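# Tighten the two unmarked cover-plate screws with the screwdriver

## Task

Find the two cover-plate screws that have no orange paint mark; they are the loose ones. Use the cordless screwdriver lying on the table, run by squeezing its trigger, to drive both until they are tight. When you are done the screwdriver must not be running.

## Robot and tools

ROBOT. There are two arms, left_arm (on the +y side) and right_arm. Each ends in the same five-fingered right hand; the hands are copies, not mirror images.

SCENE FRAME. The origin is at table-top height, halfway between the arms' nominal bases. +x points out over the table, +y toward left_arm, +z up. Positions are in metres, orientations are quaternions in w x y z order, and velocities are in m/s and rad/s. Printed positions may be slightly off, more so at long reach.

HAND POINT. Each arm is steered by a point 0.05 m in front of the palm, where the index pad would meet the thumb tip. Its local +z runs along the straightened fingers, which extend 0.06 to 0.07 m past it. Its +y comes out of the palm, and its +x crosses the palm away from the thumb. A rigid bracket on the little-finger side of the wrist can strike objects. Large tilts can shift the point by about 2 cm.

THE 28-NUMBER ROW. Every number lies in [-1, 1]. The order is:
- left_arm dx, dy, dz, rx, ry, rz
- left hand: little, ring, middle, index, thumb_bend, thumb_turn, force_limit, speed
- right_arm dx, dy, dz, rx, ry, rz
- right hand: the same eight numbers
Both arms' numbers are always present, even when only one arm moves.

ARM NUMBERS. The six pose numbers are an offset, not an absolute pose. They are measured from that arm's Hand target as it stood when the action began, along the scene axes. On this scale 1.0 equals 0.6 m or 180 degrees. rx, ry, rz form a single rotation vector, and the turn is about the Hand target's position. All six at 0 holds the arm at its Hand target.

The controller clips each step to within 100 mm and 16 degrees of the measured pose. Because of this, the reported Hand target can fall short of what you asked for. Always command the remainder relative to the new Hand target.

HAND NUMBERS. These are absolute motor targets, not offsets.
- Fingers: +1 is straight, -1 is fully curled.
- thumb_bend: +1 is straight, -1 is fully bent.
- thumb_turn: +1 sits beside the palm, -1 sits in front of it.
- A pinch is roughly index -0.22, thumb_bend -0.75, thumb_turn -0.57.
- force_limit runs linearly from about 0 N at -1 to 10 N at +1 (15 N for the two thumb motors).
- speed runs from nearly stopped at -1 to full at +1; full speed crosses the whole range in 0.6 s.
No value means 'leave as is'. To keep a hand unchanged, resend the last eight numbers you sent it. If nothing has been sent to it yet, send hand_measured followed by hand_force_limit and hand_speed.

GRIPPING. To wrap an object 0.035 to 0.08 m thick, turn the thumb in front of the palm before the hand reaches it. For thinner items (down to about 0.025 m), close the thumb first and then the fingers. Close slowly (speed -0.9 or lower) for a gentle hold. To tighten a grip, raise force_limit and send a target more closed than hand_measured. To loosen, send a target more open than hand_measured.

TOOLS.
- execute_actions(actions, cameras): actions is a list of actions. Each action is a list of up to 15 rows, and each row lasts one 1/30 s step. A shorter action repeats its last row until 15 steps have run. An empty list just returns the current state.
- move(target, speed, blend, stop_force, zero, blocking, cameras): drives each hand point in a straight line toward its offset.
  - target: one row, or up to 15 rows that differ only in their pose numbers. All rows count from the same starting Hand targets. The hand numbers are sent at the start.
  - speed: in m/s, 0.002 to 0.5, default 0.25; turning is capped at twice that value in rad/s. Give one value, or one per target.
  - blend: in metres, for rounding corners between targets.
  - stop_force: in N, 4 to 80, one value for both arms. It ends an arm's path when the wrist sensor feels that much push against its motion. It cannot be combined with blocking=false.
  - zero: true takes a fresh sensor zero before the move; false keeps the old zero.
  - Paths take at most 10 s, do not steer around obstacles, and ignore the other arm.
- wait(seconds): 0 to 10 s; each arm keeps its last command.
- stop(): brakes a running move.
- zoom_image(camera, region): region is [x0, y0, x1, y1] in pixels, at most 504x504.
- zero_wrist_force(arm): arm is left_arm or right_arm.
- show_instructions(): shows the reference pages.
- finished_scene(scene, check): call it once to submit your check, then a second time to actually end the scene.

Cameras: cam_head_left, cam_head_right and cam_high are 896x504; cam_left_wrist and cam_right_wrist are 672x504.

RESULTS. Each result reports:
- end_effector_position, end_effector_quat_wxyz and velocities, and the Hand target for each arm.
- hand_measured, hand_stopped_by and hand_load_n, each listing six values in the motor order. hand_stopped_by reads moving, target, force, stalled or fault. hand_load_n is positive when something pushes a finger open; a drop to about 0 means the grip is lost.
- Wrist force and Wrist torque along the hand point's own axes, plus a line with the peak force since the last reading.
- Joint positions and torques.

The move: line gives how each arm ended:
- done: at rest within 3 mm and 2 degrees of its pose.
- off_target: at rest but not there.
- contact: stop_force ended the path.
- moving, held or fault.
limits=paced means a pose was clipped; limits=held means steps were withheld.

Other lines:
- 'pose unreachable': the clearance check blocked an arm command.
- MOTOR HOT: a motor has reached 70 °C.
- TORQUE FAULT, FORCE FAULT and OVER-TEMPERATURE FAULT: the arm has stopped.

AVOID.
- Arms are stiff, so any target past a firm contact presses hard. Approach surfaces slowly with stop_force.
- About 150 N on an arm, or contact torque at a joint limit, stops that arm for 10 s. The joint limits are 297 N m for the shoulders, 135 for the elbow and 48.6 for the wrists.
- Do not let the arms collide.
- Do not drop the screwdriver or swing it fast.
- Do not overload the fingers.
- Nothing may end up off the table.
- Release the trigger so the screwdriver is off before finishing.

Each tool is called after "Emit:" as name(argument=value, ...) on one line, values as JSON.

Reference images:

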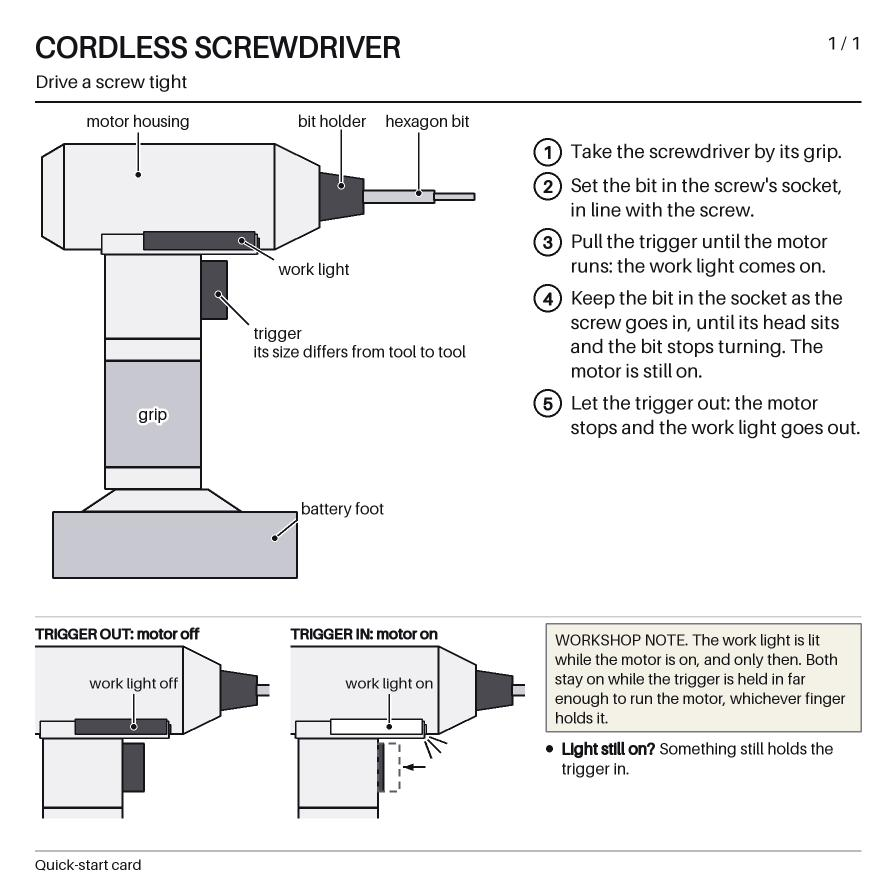

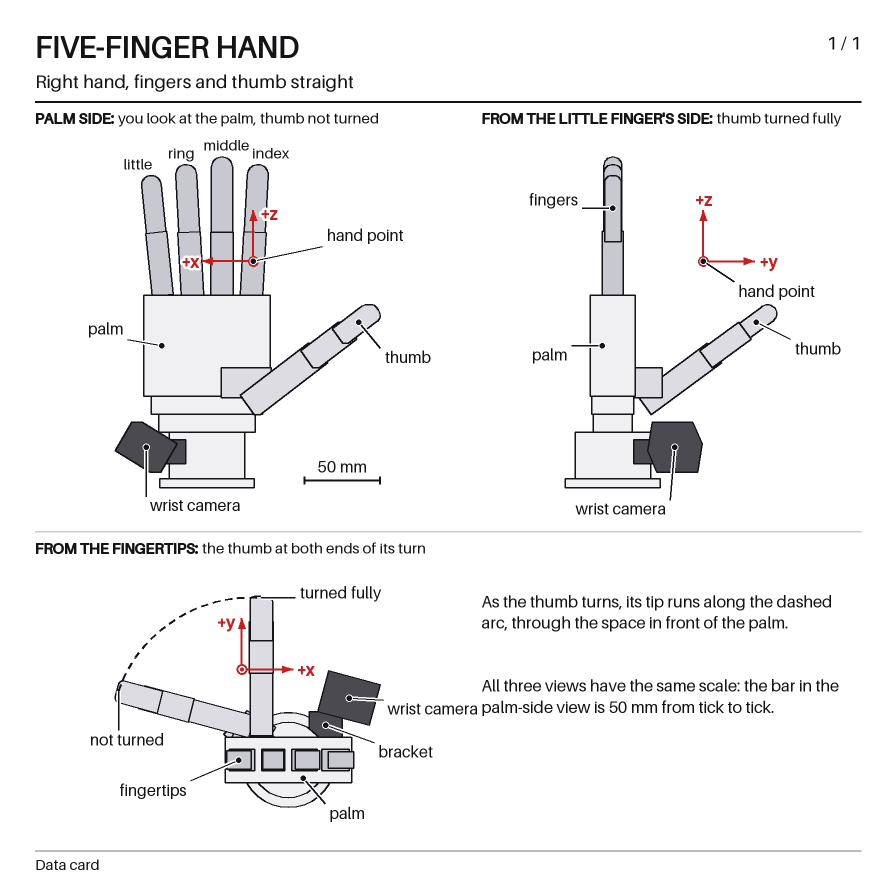

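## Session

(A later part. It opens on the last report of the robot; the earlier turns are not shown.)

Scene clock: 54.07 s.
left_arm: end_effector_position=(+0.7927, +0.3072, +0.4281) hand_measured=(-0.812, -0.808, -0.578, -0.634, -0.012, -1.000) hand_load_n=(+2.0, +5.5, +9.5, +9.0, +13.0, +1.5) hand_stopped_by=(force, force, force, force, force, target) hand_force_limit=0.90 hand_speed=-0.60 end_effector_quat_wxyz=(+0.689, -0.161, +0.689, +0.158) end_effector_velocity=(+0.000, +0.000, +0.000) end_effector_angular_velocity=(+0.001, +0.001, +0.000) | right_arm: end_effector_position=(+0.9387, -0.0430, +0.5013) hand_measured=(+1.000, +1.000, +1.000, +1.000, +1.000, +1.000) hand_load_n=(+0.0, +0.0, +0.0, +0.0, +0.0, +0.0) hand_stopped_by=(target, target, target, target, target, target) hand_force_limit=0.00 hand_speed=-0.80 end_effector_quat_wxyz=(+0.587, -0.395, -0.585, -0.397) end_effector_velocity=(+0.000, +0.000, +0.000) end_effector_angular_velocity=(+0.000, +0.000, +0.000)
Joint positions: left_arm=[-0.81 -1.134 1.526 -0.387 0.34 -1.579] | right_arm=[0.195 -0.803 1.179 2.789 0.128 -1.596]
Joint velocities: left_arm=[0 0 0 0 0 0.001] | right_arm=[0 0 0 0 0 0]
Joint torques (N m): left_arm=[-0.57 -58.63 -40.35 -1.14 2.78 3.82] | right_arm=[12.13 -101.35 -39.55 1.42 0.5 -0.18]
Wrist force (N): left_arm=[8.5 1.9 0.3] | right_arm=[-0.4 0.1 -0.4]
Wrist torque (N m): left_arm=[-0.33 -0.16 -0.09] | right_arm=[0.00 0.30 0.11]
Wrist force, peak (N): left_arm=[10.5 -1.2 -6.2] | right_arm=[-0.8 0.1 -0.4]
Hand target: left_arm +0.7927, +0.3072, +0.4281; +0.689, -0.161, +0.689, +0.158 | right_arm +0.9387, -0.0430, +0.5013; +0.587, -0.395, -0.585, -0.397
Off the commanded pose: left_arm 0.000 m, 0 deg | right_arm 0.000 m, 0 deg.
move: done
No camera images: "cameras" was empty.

Emit:
wait(seconds=0.3, cameras=["cam_right_wrist","cam_head_left"])

Emit:
zoom_image(camera="cam_right_wrist", region=[335, 155, 375, 185])

Emit:
zoom_image(camera="cam_head_left", region=[304, 98, 344, 128])

Scene clock: 54.57 s.
left_arm: end_effector_position=(+0.7927, +0.3072, +0.4280) hand_measured=(-0.812, -0.808, -0.578, -0.634, -0.012, -1.000) hand_load_n=(+2.5, +5.5, +9.5, +9.0, +13.5, +1.5) hand_stopped_by=(force, force, force, force, force, target) hand_force_limit=0.90 hand_speed=-0.60 end_effector_quat_wxyz=(+0.689, -0.161, +0.689, +0.158) end_effector_velocity=(+0.000, +0.000, +0.000) end_effector_angular_velocity=(-0.001, +0.000, +0.000) | right_arm: end_effector_position=(+0.9387, -0.0430, +0.5013) hand_measured=(+1.000, +1.000, +1.000, +1.000, +1.000, +1.000) hand_load_n=(+0.0, +0.0, +0.0, +0.0, +0.0, +0.0) hand_stopped_by=(target, target, target, target, target, target) hand_force_limit=0.00 hand_speed=-0.80 end_effector_quat_wxyz=(+0.587, -0.395, -0.585, -0.397) end_effector_velocity=(+0.000, +0.000, +0.000) end_effector_angular_velocity=(+0.000, +0.000, +0.000)
Joint positions: left_arm=[-0.81 -1.134 1.526 -0.387 0.34 -1.579] | right_arm=[0.195 -0.803 1.179 2.789 0.128 -1.596]
Joint velocities: left_arm=[0 0 0 0 0 -0.002] | right_arm=[0 0 0 0 0 0]
Joint torques (N m): left_arm=[-7.24 -60 -44.18 -3 0.53 4.3] | right_arm=[11.51 -100.16 -39.76 1.43 0.37 -0.09]
Wrist force (N): left_arm=[8.9 0.3 -2.4] | right_arm=[-0.6 0.4 -0.5]
Wrist torque (N m): left_arm=[-0.32 -0.28 -0.01] | right_arm=[0.06 0.34 0.12]
Wrist force, peak (N): left_arm=[9.8 -0.4 -3.9] | right_arm=[-0.6 0.4 -0.5]
Hand target: left_arm +0.7927, +0.3072, +0.4281; +0.689, -0.161, +0.689, +0.158 | right_arm +0.9387, -0.0430, +0.5013; +0.587, -0.395, -0.585, -0.397
Off the commanded pose: left_arm 0.000 m, 0 deg | right_arm 0.000 m, 0 deg.
wait: 0.30 s; at rest from the start
Images, in order (width x height): cam_head_left 896x504, cam_right_wrist 672x504.

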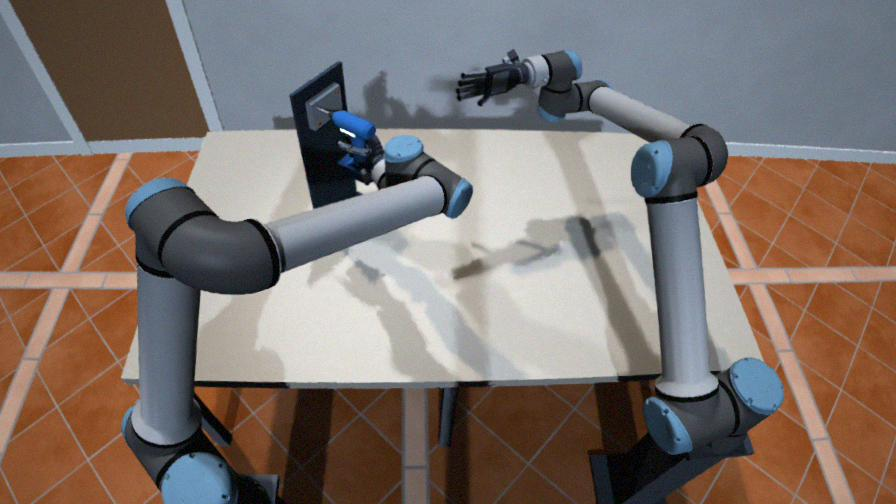

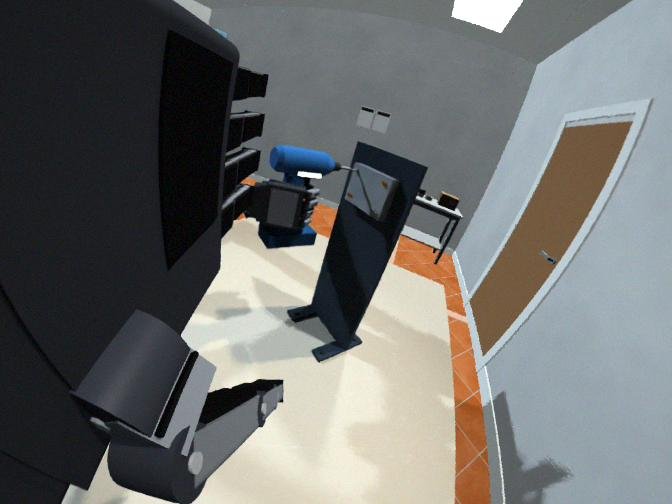

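Scaled by 12.600 from the camera's 672x504 image, which has a finer 960x720 frame.

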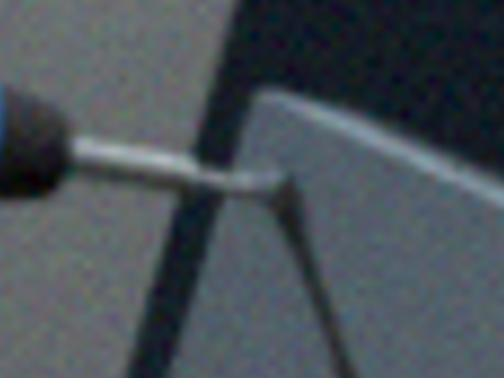

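Scaled by 12.600.

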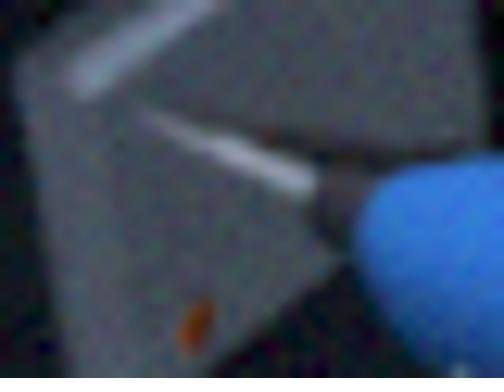

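Emit:
move(target=[0.0028,0.0041,0,0,0,0,-1,-1,-0.97,-1,-1,-1,0.9,-0.6,0,0,0,0,0,0,1,1,1,1,1,1,0,-0.8], speed=0.004, stop_force=12, cameras=["cam_right_wrist","cam_head_left"])

Emit:
zoom_image(camera="cam_right_wrist", region=[335, 155, 375, 185])

Emit:
zoom_image(camera="cam_head_left", region=[304, 98, 344, 128])

Scene clock: 56.23 s.
left_arm: end_effector_position=(+0.7932, +0.3079, +0.4280) hand_measured=(-0.812, -0.808, -0.578, -0.634, -0.012, -1.000) hand_load_n=(+2.5, +5.5, +9.0, +9.0, +13.0, +1.5) hand_stopped_by=(force, force, force, force, force, target) hand_force_limit=0.90 hand_speed=-0.60 end_effector_quat_wxyz=(+0.689, -0.161, +0.689, +0.158) end_effector_velocity=(+0.000, +0.000, +0.000) end_effector_angular_velocity=(+0.000, +0.000, +0.001) | right_arm: end_effector_position=(+0.9387, -0.0430, +0.5013) hand_measured=(+1.000, +1.000, +1.000, +1.000, +1.000, +1.000) hand_load_n=(+0.0, +0.0, +0.0, -0.5, +0.0, +0.0) hand_stopped_by=(target, target, target, target, target, target) hand_force_limit=0.00 hand_speed=-0.80 end_effector_quat_wxyz=(+0.587, -0.395, -0.585, -0.397) end_effector_velocity=(-0.001, +0.000, +0.002) end_effector_angular_velocity=(+0.000, -0.002, +0.000)
Joint positions: left_arm=[-0.809 -1.134 1.526 -0.387 0.341 -1.579] | right_arm=[0.195 -0.803 1.179 2.789 0.128 -1.596]
Joint velocities: left_arm=[0 0.001 0 0 -0.001 0] | right_arm=[0 -0.002 0 0 0 0]
Joint torques (N m): left_arm=[-14.44 -72.6 -46.69 -3.98 -0.69 3.84] | right_arm=[10.81 -100.74 -39.8 1.48 0.34 -0.26]
Wrist force (N): left_arm=[9.6 0.0 -4.6] | right_arm=[-0.4 0.1 -0.1]
Wrist torque (N m): left_arm=[-0.31 -0.34 -0.01] | right_arm=[-0.01 0.30 0.12]
Wrist force, peak (N): left_arm=[13.1 -5.8 -14.8] | right_arm=[-0.6 0.2 -0.8]
Hand target: left_arm +0.7932, +0.3079, +0.4280; +0.689, -0.161, +0.689, +0.158 | right_arm +0.9387, -0.0430, +0.5013; +0.587, -0.395, -0.585, -0.397
Off the commanded pose: left_arm 0.002 m, 0 deg | right_arm 0.000 m, 0 deg.
move: contact (left_arm)
Images, in order (width x height): cam_head_left 896x504, cam_right_wrist 672x504.

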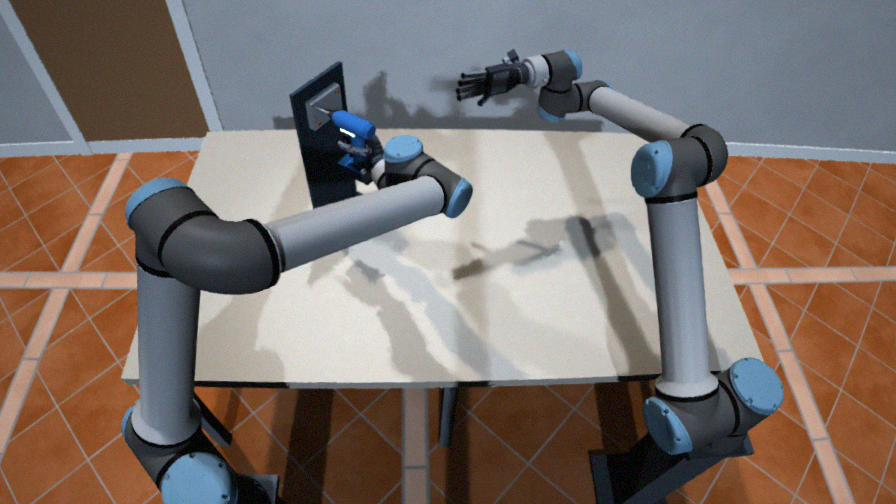

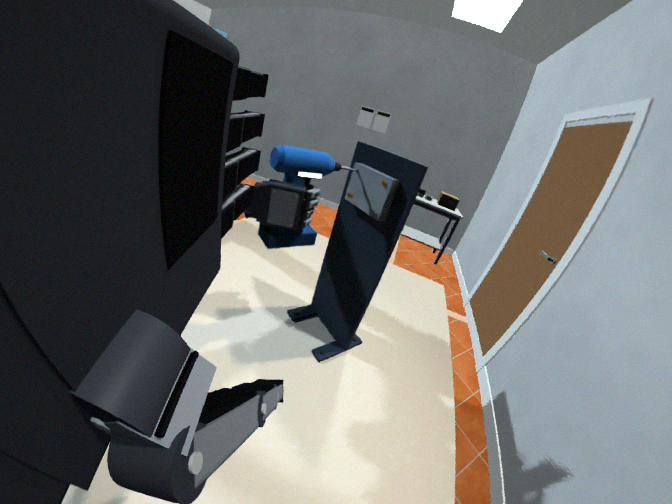

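Scaled by 12.600 from the camera's 672x504 image, which has a finer 960x720 frame.

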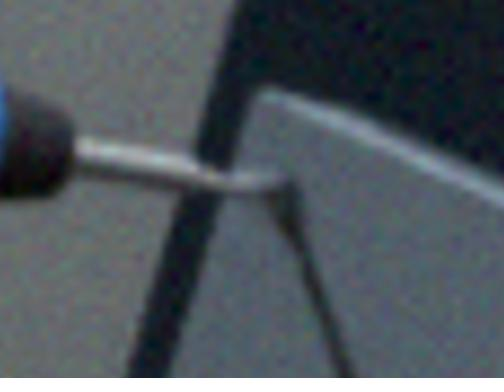

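Scaled by 12.600.

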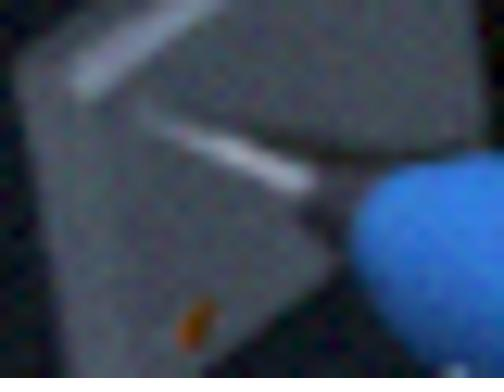

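Emit:
move(target=[0.0019,0.00274,0,0,0,0,-1,-1,-0.97,-1,-1,-1,0.9,-0.6,0,0,0,0,0,0,1,1,1,1,1,1,0,-0.8], speed=0.003, cameras=[])

Emit:
wait(seconds=0.3, cameras=["cam_right_wrist","cam_head_left"])

Emit:
zoom_image(camera="cam_right_wrist", region=[335, 155, 375, 185])

Emit:
zoom_image(camera="cam_head_left", region=[304, 98, 344, 128])

Scene clock: 57.33 s.
left_arm: end_effector_position=(+0.7943, +0.3094, +0.4279) hand_measured=(-0.812, -0.808, -0.578, -0.634, -0.012, -1.000) hand_load_n=(+2.5, +5.0, +8.0, +8.5, +14.0, -0.5) hand_stopped_by=(force, force, force, force, force, target) hand_force_limit=0.90 hand_speed=-0.60 end_effector_quat_wxyz=(+0.689, -0.161, +0.689, +0.158) end_effector_velocity=(+0.000, -0.001, +0.001) end_effector_angular_velocity=(-0.001, -0.001, -0.001) | right_arm: end_effector_position=(+0.9387, -0.0430, +0.5013) hand_measured=(+1.000, +1.000, +1.000, +1.000, +1.000, +1.000) hand_load_n=(+0.0, +0.0, +0.0, +0.0, +0.0, +0.0) hand_stopped_by=(target, target, target, target, target, target) hand_force_limit=0.00 hand_speed=-0.80 end_effector_quat_wxyz=(+0.587, -0.395, -0.585, -0.397) end_effector_velocity=(+0.001, +0.000, -0.002) end_effector_angular_velocity=(-0.001, +0.002, +0.000)
Joint positions: left_arm=[-0.807 -1.134 1.526 -0.387 0.344 -1.579] | right_arm=[0.195 -0.803 1.179 2.789 0.128 -1.596]
Joint velocities: left_arm=[-0.001 -0.001 0 0 0 0] | right_arm=[0 0.002 0 0 0 0]
Joint torques (N m): left_arm=[47.79 -75.55 -64.44 -1.12 -2.9 4.76] | right_arm=[12.45 -101.09 -40.29 1.33 0.37 -0.06]
Wrist force (N): left_arm=[29.0 -21.5 -43.5] | right_arm=[-0.5 -0.1 -0.5]
Wrist torque (N m): left_arm=[0.03 -0.91 -0.55] | right_arm=[-0.02 0.32 0.10]
Wrist force, peak (N): left_arm=[29.2 -21.6 -43.5] | right_arm=[-0.8 0.1 -0.3]
Hand target: left_arm +0.7943, +0.3095, +0.4280; +0.689, -0.161, +0.689, +0.158 | right_arm +0.9387, -0.0430, +0.5013; +0.587, -0.395, -0.585, -0.397
Off the commanded pose: left_arm 0.000 m, 0 deg | right_arm 0.000 m, 0 deg.
move: done
No camera images: "cameras" was empty.

Scene clock: 57.63 s.
left_arm: end_effector_position=(+0.7944, +0.3095, +0.4280) hand_measured=(-0.812, -0.808, -0.578, -0.634, -0.012, -1.000) hand_load_n=(+2.5, +5.0, +8.0, +8.5, +14.0, -1.0) hand_stopped_by=(force, force, force, force, force, target) hand_force_limit=0.90 hand_speed=-0.60 end_effector_quat_wxyz=(+0.689, -0.161, +0.689, +0.158) end_effector_velocity=(+0.000, +0.001, +0.000) end_effector_angular_velocity=(-0.001, +0.000, +0.001) | right_arm: end_effector_position=(+0.9387, -0.0430, +0.5013) hand_measured=(+1.000, +1.000, +1.000, +1.000, +1.000, +1.000) hand_load_n=(+0.0, +0.0, +0.0, +0.0, +0.0, +0.0) hand_stopped_by=(target, target, target, target, target, target) hand_force_limit=0.00 hand_speed=-0.80 end_effector_quat_wxyz=(+0.587, -0.395, -0.585, -0.397) end_effector_velocity=(+0.000, +0.000, +0.000) end_effector_angular_velocity=(+0.000, -0.001, +0.000)
Joint positions: left_arm=[-0.807 -1.134 1.526 -0.387 0.344 -1.579] | right_arm=[0.195 -0.803 1.179 2.789 0.128 -1.596]
Joint velocities: left_arm=[0.001 0 0 0.001 -0.001 -0.001] | right_arm=[0 0 0 0 0 0]
Joint torques (N m): left_arm=[50.55 -84.04 -64.02 0.19 -4.48 4.47] | right_arm=[11.56 -100.9 -40.36 1.53 0.34 -0.05]
Wrist force (N): left_arm=[29.9 -23.0 -46.0] | right_arm=[-0.6 0.0 -0.5]
Wrist torque (N m): left_arm=[0.04 -0.91 -0.54] | right_arm=[0.00 0.34 0.10]
Wrist force, peak (N): left_arm=[29.9 -23.0 -46.0] | right_arm=[-0.6 0.0 -0.5]
Hand target: left_arm +0.7943, +0.3095, +0.4280; +0.689, -0.161, +0.689, +0.158 | right_arm +0.9387, -0.0430, +0.5013; +0.587, -0.395, -0.585, -0.397
Off the commanded pose: left_arm 0.000 m, 0 deg | right_arm 0.000 m, 0 deg.
wait: 0.30 s; at rest by 0.17 s
Images, in order (width x height): cam_head_left 896x504, cam_right_wrist 672x504.

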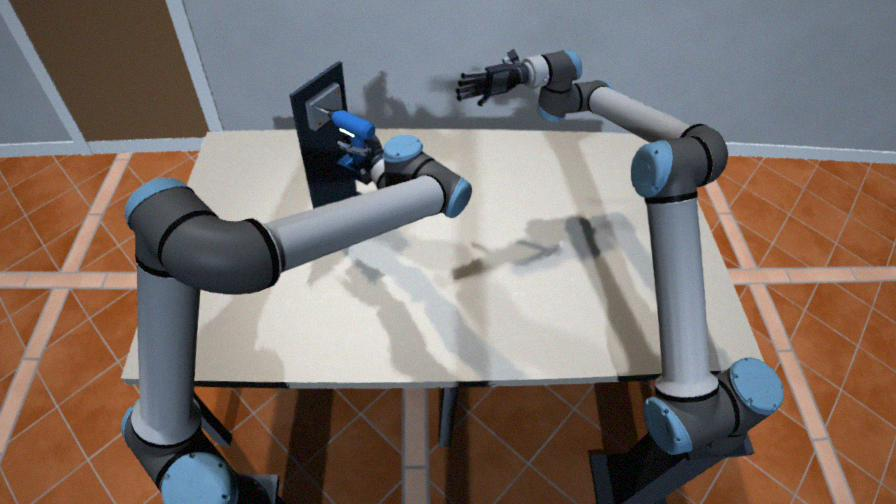

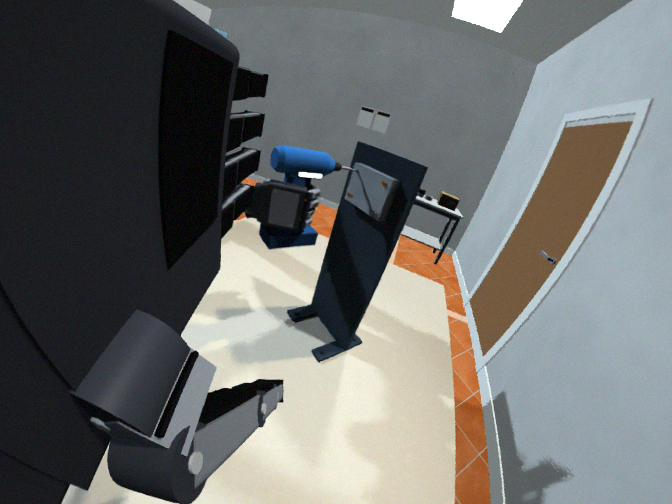

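Scaled by 12.600 from the camera's 672x504 image, which has a finer 960x720 frame.

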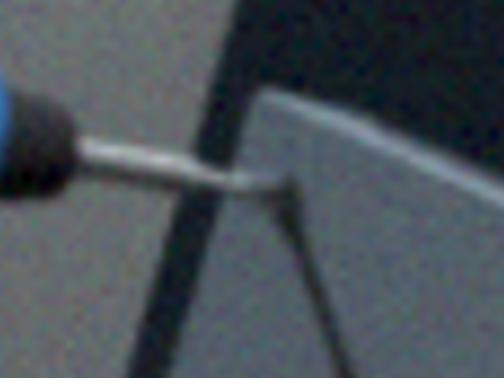

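Scaled by 12.600.

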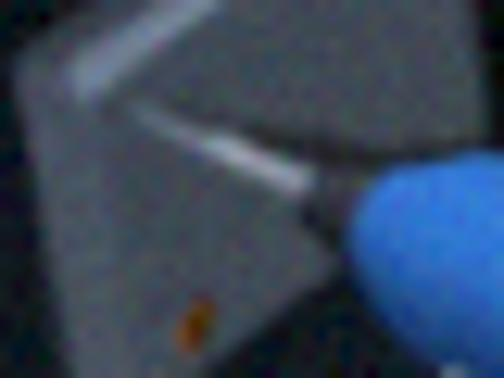

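Emit:
move(target=[-0.00095,-0.00137,-0.0012,0,0,0,-1,-1,-0.97,-1,-1,-1,0.9,-0.6,0,0,0,0,0,0,1,1,1,1,1,1,0,-0.8], speed=0.003, cameras=[])

Scene clock: 58.50 s.
left_arm: end_effector_position=(+0.7938, +0.3088, +0.4274) hand_measured=(-0.812, -0.808, -0.578, -0.634, -0.012, -1.000) hand_load_n=(+3.0, +6.0, +8.5, +9.0, +14.0, -0.5) hand_stopped_by=(force, force, force, force, force, target) hand_force_limit=0.90 hand_speed=-0.60 end_effector_quat_wxyz=(+0.689, -0.161, +0.689, +0.158) end_effector_velocity=(+0.000, +0.000, +0.000) end_effector_angular_velocity=(-0.001, -0.001, +0.000) | right_arm: end_effector_position=(+0.9387, -0.0430, +0.5013) hand_measured=(+1.000, +1.000, +1.000, +1.000, +1.000, +1.000) hand_load_n=(+0.0, +0.0, +0.0, +0.0, +0.0, +0.0) hand_stopped_by=(target, target, target, target, target, target) hand_force_limit=0.00 hand_speed=-0.80 end_effector_quat_wxyz=(+0.587, -0.395, -0.585, -0.397) end_effector_velocity=(+0.000, +0.000, +0.001) end_effector_angular_velocity=(+0.000, -0.001, +0.000)
Joint positions: left_arm=[-0.808 -1.134 1.527 -0.389 0.343 -1.579] | right_arm=[0.195 -0.803 1.179 2.789 0.128 -1.596]
Joint velocities: left_arm=[0 0 0 0 0 -0.001] | right_arm=[0 -0.001 0 -0.001 0 0]
Joint torques (N m): left_arm=[-7.83 -61.09 -35.95 -3.27 -1.09 3.27] | right_arm=[12.05 -100.39 -40.51 1.54 0.52 -0.1]
Wrist force (N): left_arm=[11.7 -3.9 -9.1] | right_arm=[-0.6 0.0 -0.3]
Wrist torque (N m): left_arm=[-0.24 -0.72 -0.73] | right_arm=[-0.02 0.34 0.10]
Wrist force, peak (N): left_arm=[30.3 -23.5 -46.9] | right_arm=[-0.4 0.2 -0.7]
Hand target: left_arm +0.7938, +0.3087, +0.4273; +0.689, -0.161, +0.689, +0.158 | right_arm +0.9387, -0.0430, +0.5013; +0.587, -0.395, -0.585, -0.397
Off the commanded pose: left_arm 0.000 m, 0 deg | right_arm 0.000 m, 0 deg.
move: done
No camera images: "cameras" was empty.

Emit:
move(target=[0,0,0,0,0,0,-1,-1,-0.97,-0.35,-1,-1,0.7,-0.6,0,0,0,0,0,0,1,1,1,1,1,1,0,-0.8], speed=0.01, cameras=[])

Emit:
move(target=[-0.0285,-0.0411,0,0,0,0,-1,-1,-0.97,-0.35,-1,-1,0.7,-0.6,0,0,0,0,0,0,1,1,1,1,1,1,0,-0.8], speed=0.06, cameras=["cam_right_wrist","cam_head_left","cam_head_right"])

Emit:
zoom_image(camera="cam_right_wrist", region=[325, 150, 405, 210])

Emit:
zoom_image(camera="cam_head_left", region=[304, 80, 352, 128])

Emit:
zoom_image(camera="cam_head_right", region=[304, 84, 352, 132])

Scene clock: 59.70 s.
left_arm: end_effector_position=(+0.7938, +0.3087, +0.4273) hand_measured=(-0.812, -0.808, -0.578, -0.350, -0.012, -1.000) hand_load_n=(+4.0, +7.0, +9.0, +0.0, +13.0, +1.0) hand_stopped_by=(force, force, force, target, force, target) hand_force_limit=0.70 hand_speed=-0.60 end_effector_quat_wxyz=(+0.689, -0.161, +0.689, +0.158) end_effector_velocity=(+0.000, -0.001, +0.000) end_effector_angular_velocity=(+0.001, +0.001, -0.001) | right_arm: end_effector_position=(+0.9387, -0.0430, +0.5013) hand_measured=(+1.000, +1.000, +1.000, +1.000, +1.000, +1.000) hand_load_n=(-0.5, +0.0, +0.0, +0.5, +0.0, +0.0) hand_stopped_by=(target, target, target, target, target, target) hand_force_limit=0.00 hand_speed=-0.80 end_effector_quat_wxyz=(+0.587, -0.395, -0.585, -0.397) end_effector_velocity=(+0.000, +0.000, +0.001) end_effector_angular_velocity=(+0.000, -0.001, +0.000)
Joint positions: left_arm=[-0.808 -1.134 1.527 -0.389 0.343 -1.579] | right_arm=[0.195 -0.803 1.179 2.789 0.128 -1.596]
Joint velocities: left_arm=[-0.001 0 0 0.001 0 0] | right_arm=[0 -0.001 0 0 0 0]
Joint torques (N m): left_arm=[-5.74 -59.36 -36.25 -0.36 1.31 0.35] | right_arm=[11.34 -100.49 -40.17 1.54 0.47 -0.01]
Wrist force (N): left_arm=[5.6 2.2 -1.4] | right_arm=[-0.2 0.0 -0.4]
Wrist torque (N m): left_arm=[-0.18 -0.56 0.16] | right_arm=[-0.01 0.28 0.12]
Wrist force, peak (N): left_arm=[11.5 -3.4 -8.5] | right_arm=[-0.5 0.3 -0.7]
Hand target: left_arm +0.7938, +0.3087, +0.4273; +0.689, -0.161, +0.689, +0.158 | right_arm +0.9387, -0.0430, +0.5013; +0.587, -0.395, -0.585, -0.397
Off the commanded pose: left_arm 0.000 m, 0 deg | right_arm 0.000 m, 0 deg.
move: done
No camera images: "cameras" was empty.

Scene clock: 60.47 s.
left_arm: end_effector_position=(+0.7765, +0.2839, +0.4273) hand_measured=(-0.812, -0.808, -0.578, -0.350, -0.012, -1.000) hand_load_n=(+0.5, +5.5, +10.5, +0.0, +12.5, +2.5) hand_stopped_by=(force, force, force, target, force, target) hand_force_limit=0.70 hand_speed=-0.60 end_effector_quat_wxyz=(+0.689, -0.161, +0.689, +0.158) end_effector_velocity=(+0.002, +0.004, +0.000) end_effector_angular_velocity=(-0.001, -0.001, +0.000) | right_arm: end_effector_position=(+0.9387, -0.0430, +0.5013) hand_measured=(+1.000, +1.000, +1.000, +1.000, +1.000, +1.000) hand_load_n=(+0.0, +0.0, +0.0, +0.0, +0.0, +0.0) hand_stopped_by=(target, target, target, target, target, target) hand_force_limit=0.00 hand_speed=-0.80 end_effector_quat_wxyz=(+0.587, -0.395, -0.585, -0.397) end_effector_velocity=(+0.000, +0.000, +0.000) end_effector_angular_velocity=(+0.000, +0.000, +0.000)
Joint positions: left_arm=[-0.846 -1.135 1.529 -0.389 0.305 -1.579] | right_arm=[0.195 -0.803 1.179 2.789 0.128 -1.596]
Joint velocities: left_arm=[0.005 -0.001 0 0 0.005 0] | right_arm=[0 0 0 0 0 0]
Joint torques (N m): left_arm=[8.38 -93.43 -34.4 -4 2.44 -2.79] | right_arm=[12.46 -100.85 -41.32 1.49 0.46 -0.16]
Wrist force (N): left_arm=[8.5 1.0 0.3] | right_arm=[-0.4 0.1 0.0]
Wrist torque (N m): left_arm=[0.06 -0.23 0.09] | right_arm=[-0.02 0.29 0.11]
Wrist force, peak (N): left_arm=[8.9 1.4 -0.4] | right_arm=[-0.7 0.2 -0.7]
Hand target: left_arm +0.7766, +0.2840, +0.4273; +0.689, -0.161, +0.689, +0.158 | right_arm +0.9387, -0.0430, +0.5013; +0.587, -0.395, -0.585, -0.397
Off the commanded pose: left_arm 0.000 m, 0 deg | right_arm 0.000 m, 0 deg.
move: done
Images, in order (width x height): cam_head_left 896x504, cam_head_right 896x504, cam_right_wrist 672x504.

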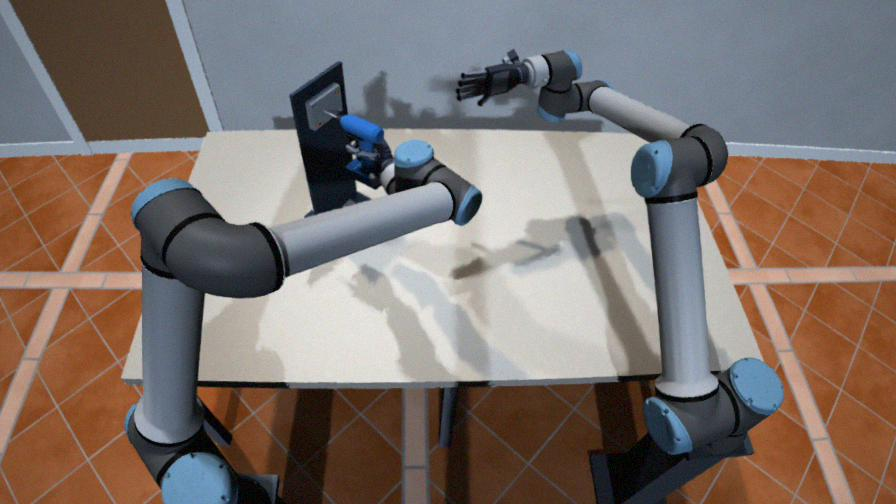

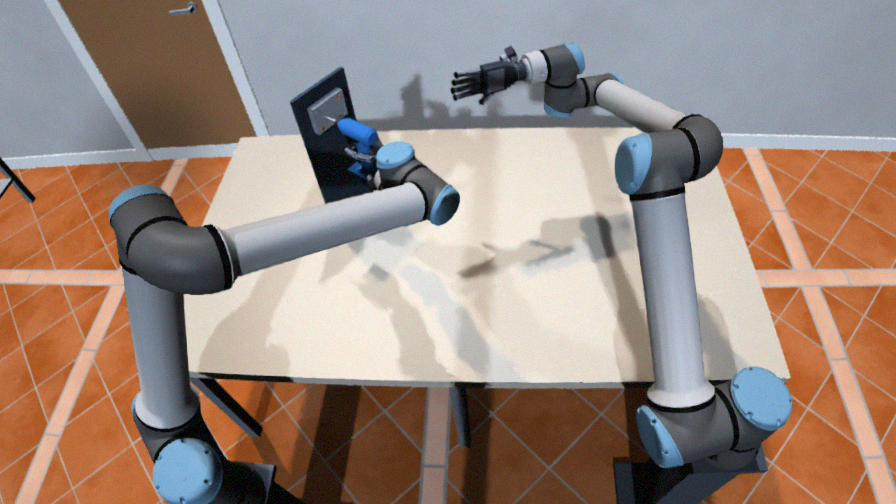

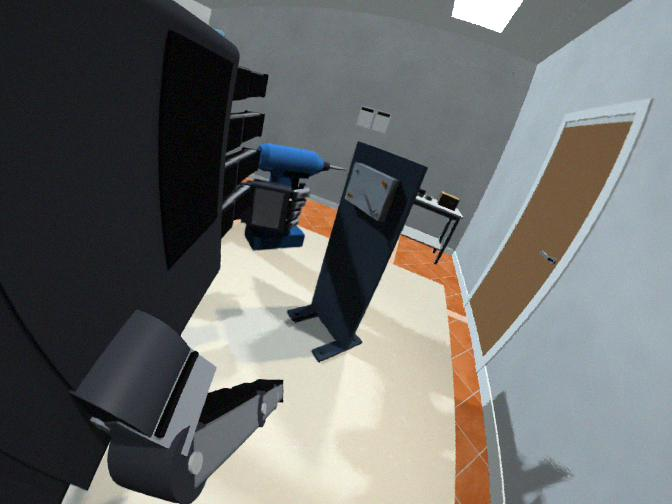

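Scaled by 6.300 from the camera's 672x504 image, which has a finer 960x720 frame.

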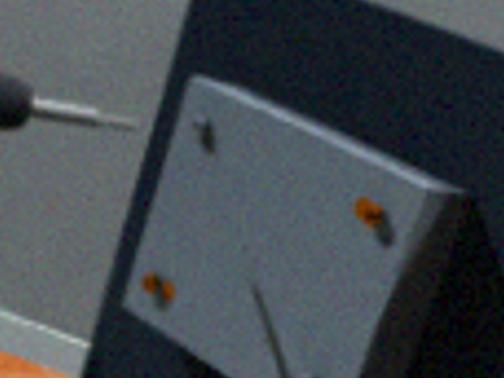

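Scaled by 10.500.

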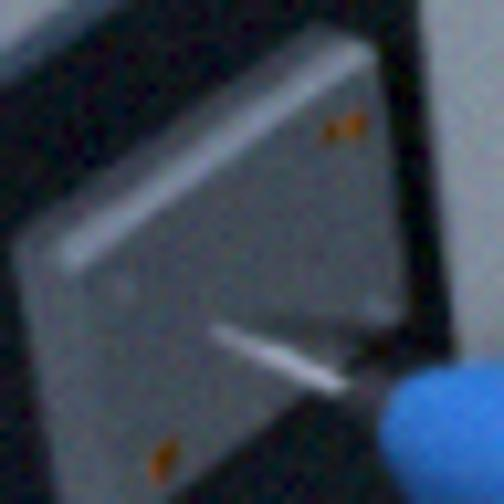

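Scaled by 10.500.

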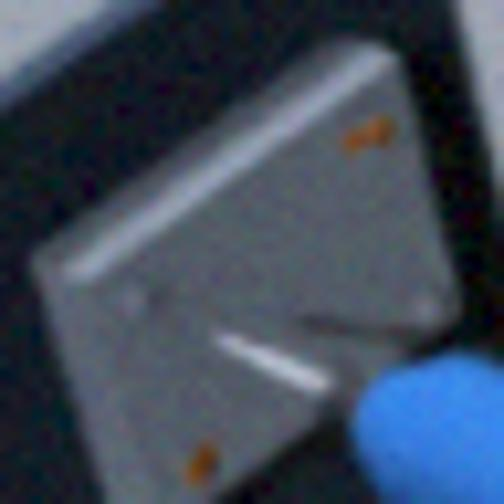

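Emit:
zoom_image(camera="cam_right_wrist", region=[345, 155, 395, 205])

Scaled by 10.080 from the camera's 672x504 image, which has a finer 960x720 frame.

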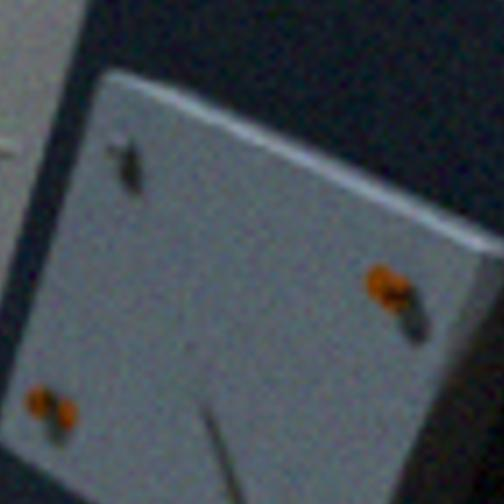

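Emit:
move(target=[0.1233,-0.0853,-0.105,0,0,0,-1,-1,-0.97,-0.35,-1,-1,0.7,-0.6,0,0,0,0,0,0,1,1,1,1,1,1,0,-0.8], speed=0.12, cameras=["cam_right_wrist","cam_head_left","cam_head_right"])

Emit:
zoom_image(camera="cam_right_wrist", region=[335, 165, 415, 225])

Emit:
zoom_image(camera="cam_head_left", region=[316, 94, 364, 130])

Emit:
zoom_image(camera="cam_head_right", region=[316, 98, 364, 134])

Scene clock: 63.43 s.
left_arm: end_effector_position=(+0.8505, +0.2330, +0.3641) hand_measured=(-0.812, -0.808, -0.578, -0.350, -0.012, -1.000) hand_load_n=(+0.5, +5.5, +10.0, +0.0, +12.5, +2.5) hand_stopped_by=(force, force, force, target, force, target) hand_force_limit=0.70 hand_speed=-0.60 end_effector_quat_wxyz=(+0.689, -0.161, +0.689, +0.158) end_effector_velocity=(+0.000, +0.000, +0.000) end_effector_angular_velocity=(-0.002, -0.001, +0.000) | right_arm: end_effector_position=(+0.9387, -0.0430, +0.5013) hand_measured=(+1.000, +1.000, +1.000, +1.000, +1.000, +1.000) hand_load_n=(+0.5, +0.0, +0.0, +0.0, +0.0, +0.0) hand_stopped_by=(target, target, target, target, target, target) hand_force_limit=0.00 hand_speed=-0.80 end_effector_quat_wxyz=(+0.587, -0.395, -0.585, -0.397) end_effector_velocity=(+0.000, +0.000, +0.000) end_effector_angular_velocity=(+0.000, -0.001, +0.000)
Joint positions: left_arm=[-0.825 -0.955 1.364 -0.404 0.326 -1.579] | right_arm=[0.195 -0.803 1.179 2.789 0.128 -1.596]
Joint velocities: left_arm=[0 0 0 -0.001 0 -0.001] | right_arm=[0 0 0 0 0 0]
Joint torques (N m): left_arm=[-13.39 -89.84 -35.74 2.65 -2.19 -3.21] | right_arm=[11.73 -101.03 -40.99 1.46 0.36 -0.15]
Wrist force (N): left_arm=[8.3 1.1 -0.3] | right_arm=[-0.3 0.0 -0.5]
Wrist torque (N m): left_arm=[0.11 -0.20 0.09] | right_arm=[-0.01 0.29 0.12]
Wrist force, peak (N): left_arm=[10.6 -0.4 0.8] | right_arm=[-0.7 0.2 -0.6]
Hand target: left_arm +0.8504, +0.2329, +0.3640; +0.689, -0.161, +0.689, +0.158 | right_arm +0.9387, -0.0430, +0.5013; +0.587, -0.395, -0.585, -0.397
Off the commanded pose: left_arm 0.000 m, 0 deg | right_arm 0.000 m, 0 deg.
move: done
Images, in order (width x height): cam_head_left 896x504, cam_head_right 896x504, cam_right_wrist 672x504.

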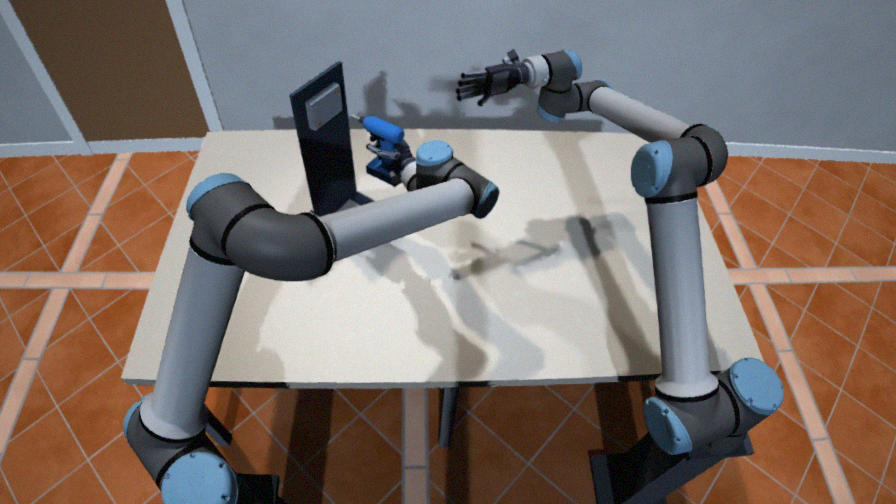

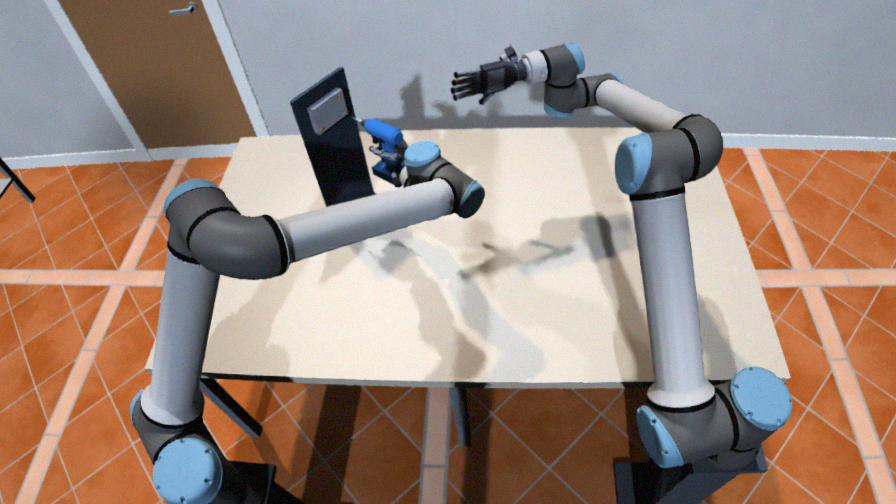

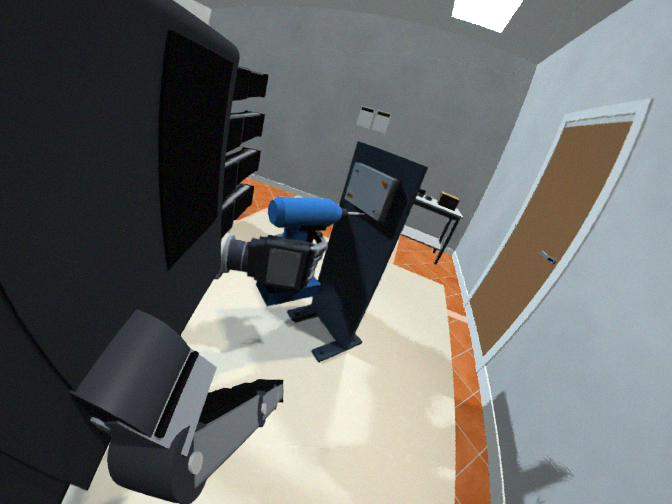

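Scaled by 6.300 from the camera's 672x504 image, which has a finer 960x720 frame.

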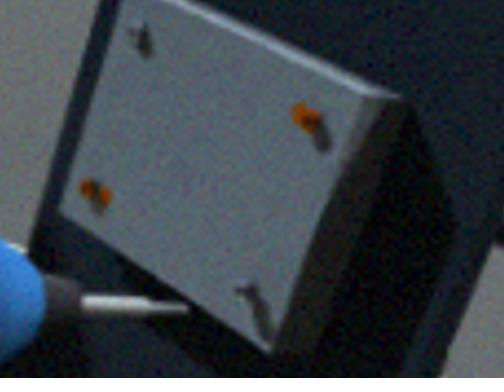

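Scaled by 10.500.

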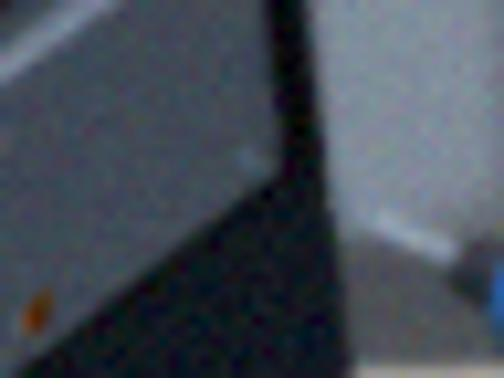

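Scaled by 10.500.

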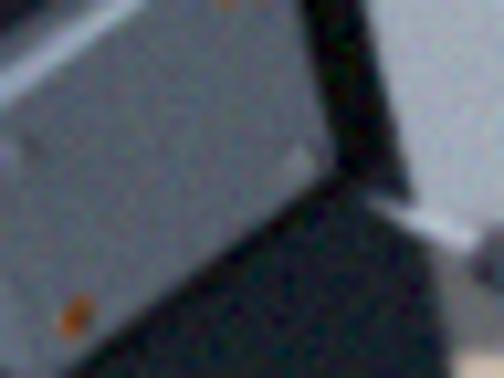

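Emit:
move(target=[0.01425,0.02055,0,0,0,0,-1,-1,-0.97,-0.35,-1,-1,0.7,-0.6,0,0,0,0,0,0,1,1,1,1,1,1,0,-0.8], speed=0.05, cameras=["cam_right_wrist","cam_head_left","cam_head_right"])

Emit:
zoom_image(camera="cam_right_wrist", region=[335, 165, 415, 225])

Emit:
zoom_image(camera="cam_right_wrist", region=[350, 190, 390, 220])

Emit:
zoom_image(camera="cam_head_left", region=[316, 94, 364, 130])

Emit:
zoom_image(camera="cam_head_right", region=[316, 98, 364, 134])

Scene clock: 64.57 s.
left_arm: end_effector_position=(+0.8591, +0.2453, +0.3640) hand_measured=(-0.812, -0.808, -0.578, -0.350, -0.012, -1.000) hand_load_n=(+0.5, +5.5, +10.0, +0.0, +12.5, +2.5) hand_stopped_by=(force, force, force, target, force, target) hand_force_limit=0.70 hand_speed=-0.60 end_effector_quat_wxyz=(+0.689, -0.161, +0.689, +0.158) end_effector_velocity=(+0.000, +0.000, +0.000) end_effector_angular_velocity=(+0.001, +0.001, +0.000) | right_arm: end_effector_position=(+0.9387, -0.0430, +0.5013) hand_measured=(+1.000, +1.000, +1.000, +1.000, +1.000, +1.000) hand_load_n=(+0.0, +0.0, +0.0, +0.0, +0.0, +0.0) hand_stopped_by=(target, target, target, target, target, target) hand_force_limit=0.00 hand_speed=-0.80 end_effector_quat_wxyz=(+0.587, -0.395, -0.585, -0.397) end_effector_velocity=(-0.001, +0.000, +0.002) end_effector_angular_velocity=(+0.001, -0.002, +0.000)
Joint positions: left_arm=[-0.808 -0.955 1.364 -0.404 0.343 -1.579] | right_arm=[0.195 -0.803 1.179 2.789 0.128 -1.596]
Joint velocities: left_arm=[-0.001 0 0 0 -0.001 0.001] | right_arm=[0 -0.002 0 0 0 0]
Joint torques (N m): left_arm=[-8.89 -71.62 -54.2 2.56 -2.3 4.33] | right_arm=[12.15 -101.2 -40.83 1.45 0.46 -0.11]
Wrist force (N): left_arm=[8.4 1.0 -0.2] | right_arm=[-0.2 0.3 -0.3]
Wrist torque (N m): left_arm=[0.10 -0.23 0.10] | right_arm=[0.03 0.27 0.13]
Wrist force, peak (N): left_arm=[9.2 0.2 -1.1] | right_arm=[-0.6 0.2 -0.7]
Hand target: left_arm +0.8590, +0.2452, +0.3640; +0.689, -0.161, +0.689, +0.158 | right_arm +0.9387, -0.0430, +0.5013; +0.587, -0.395, -0.585, -0.397
Off the commanded pose: left_arm 0.000 m, 0 deg | right_arm 0.000 m, 0 deg.
move: done
Images, in order (width x height): cam_head_left 896x504, cam_head_right 896x504, cam_right_wrist 672x504.

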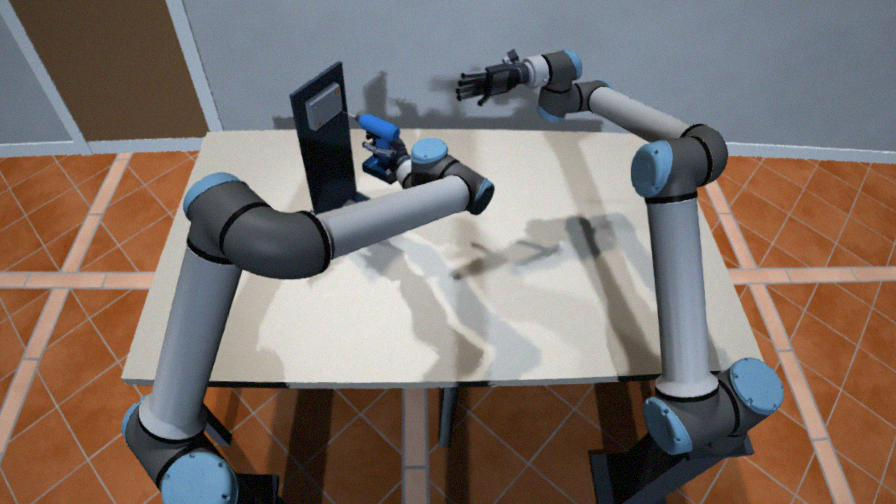

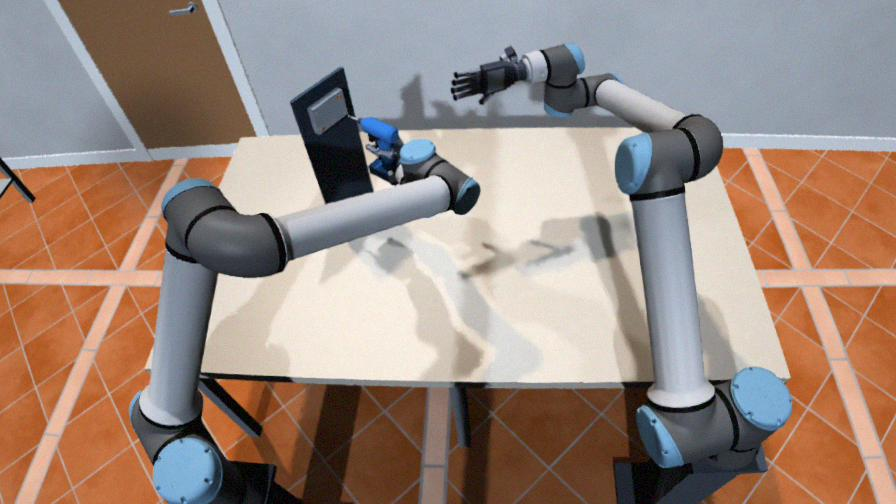

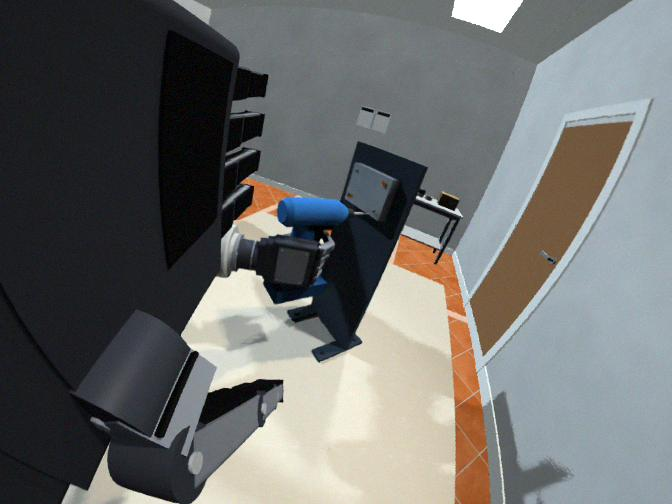

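Scaled by 6.300 from the camera's 672x504 image, which has a finer 960x720 frame.

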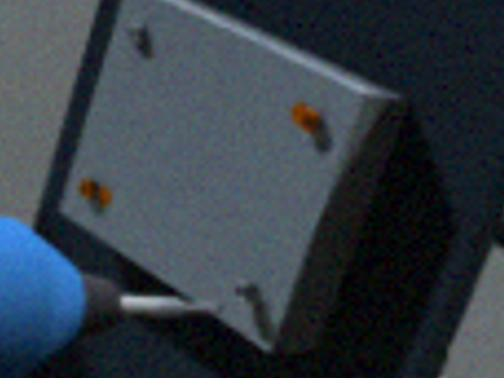

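Scaled by 12.600 from the camera's 672x504 image, which has a finer 960x720 frame.

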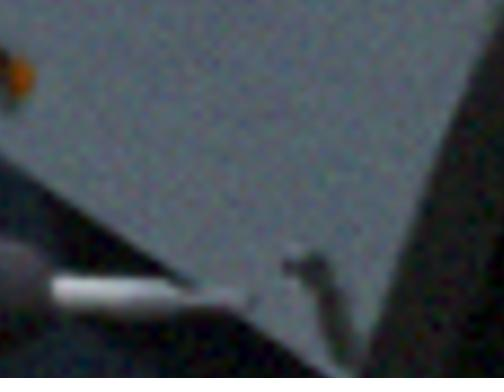

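Scaled by 10.500.

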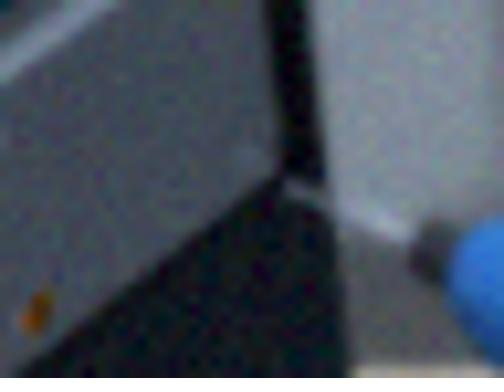

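Scaled by 10.500.

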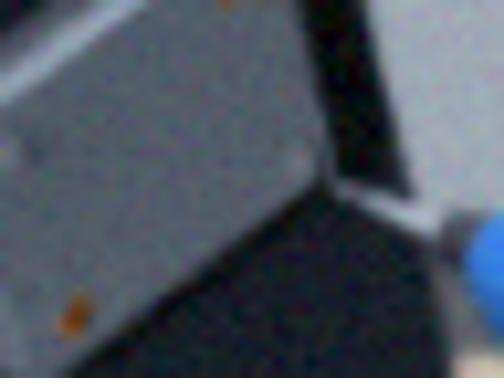

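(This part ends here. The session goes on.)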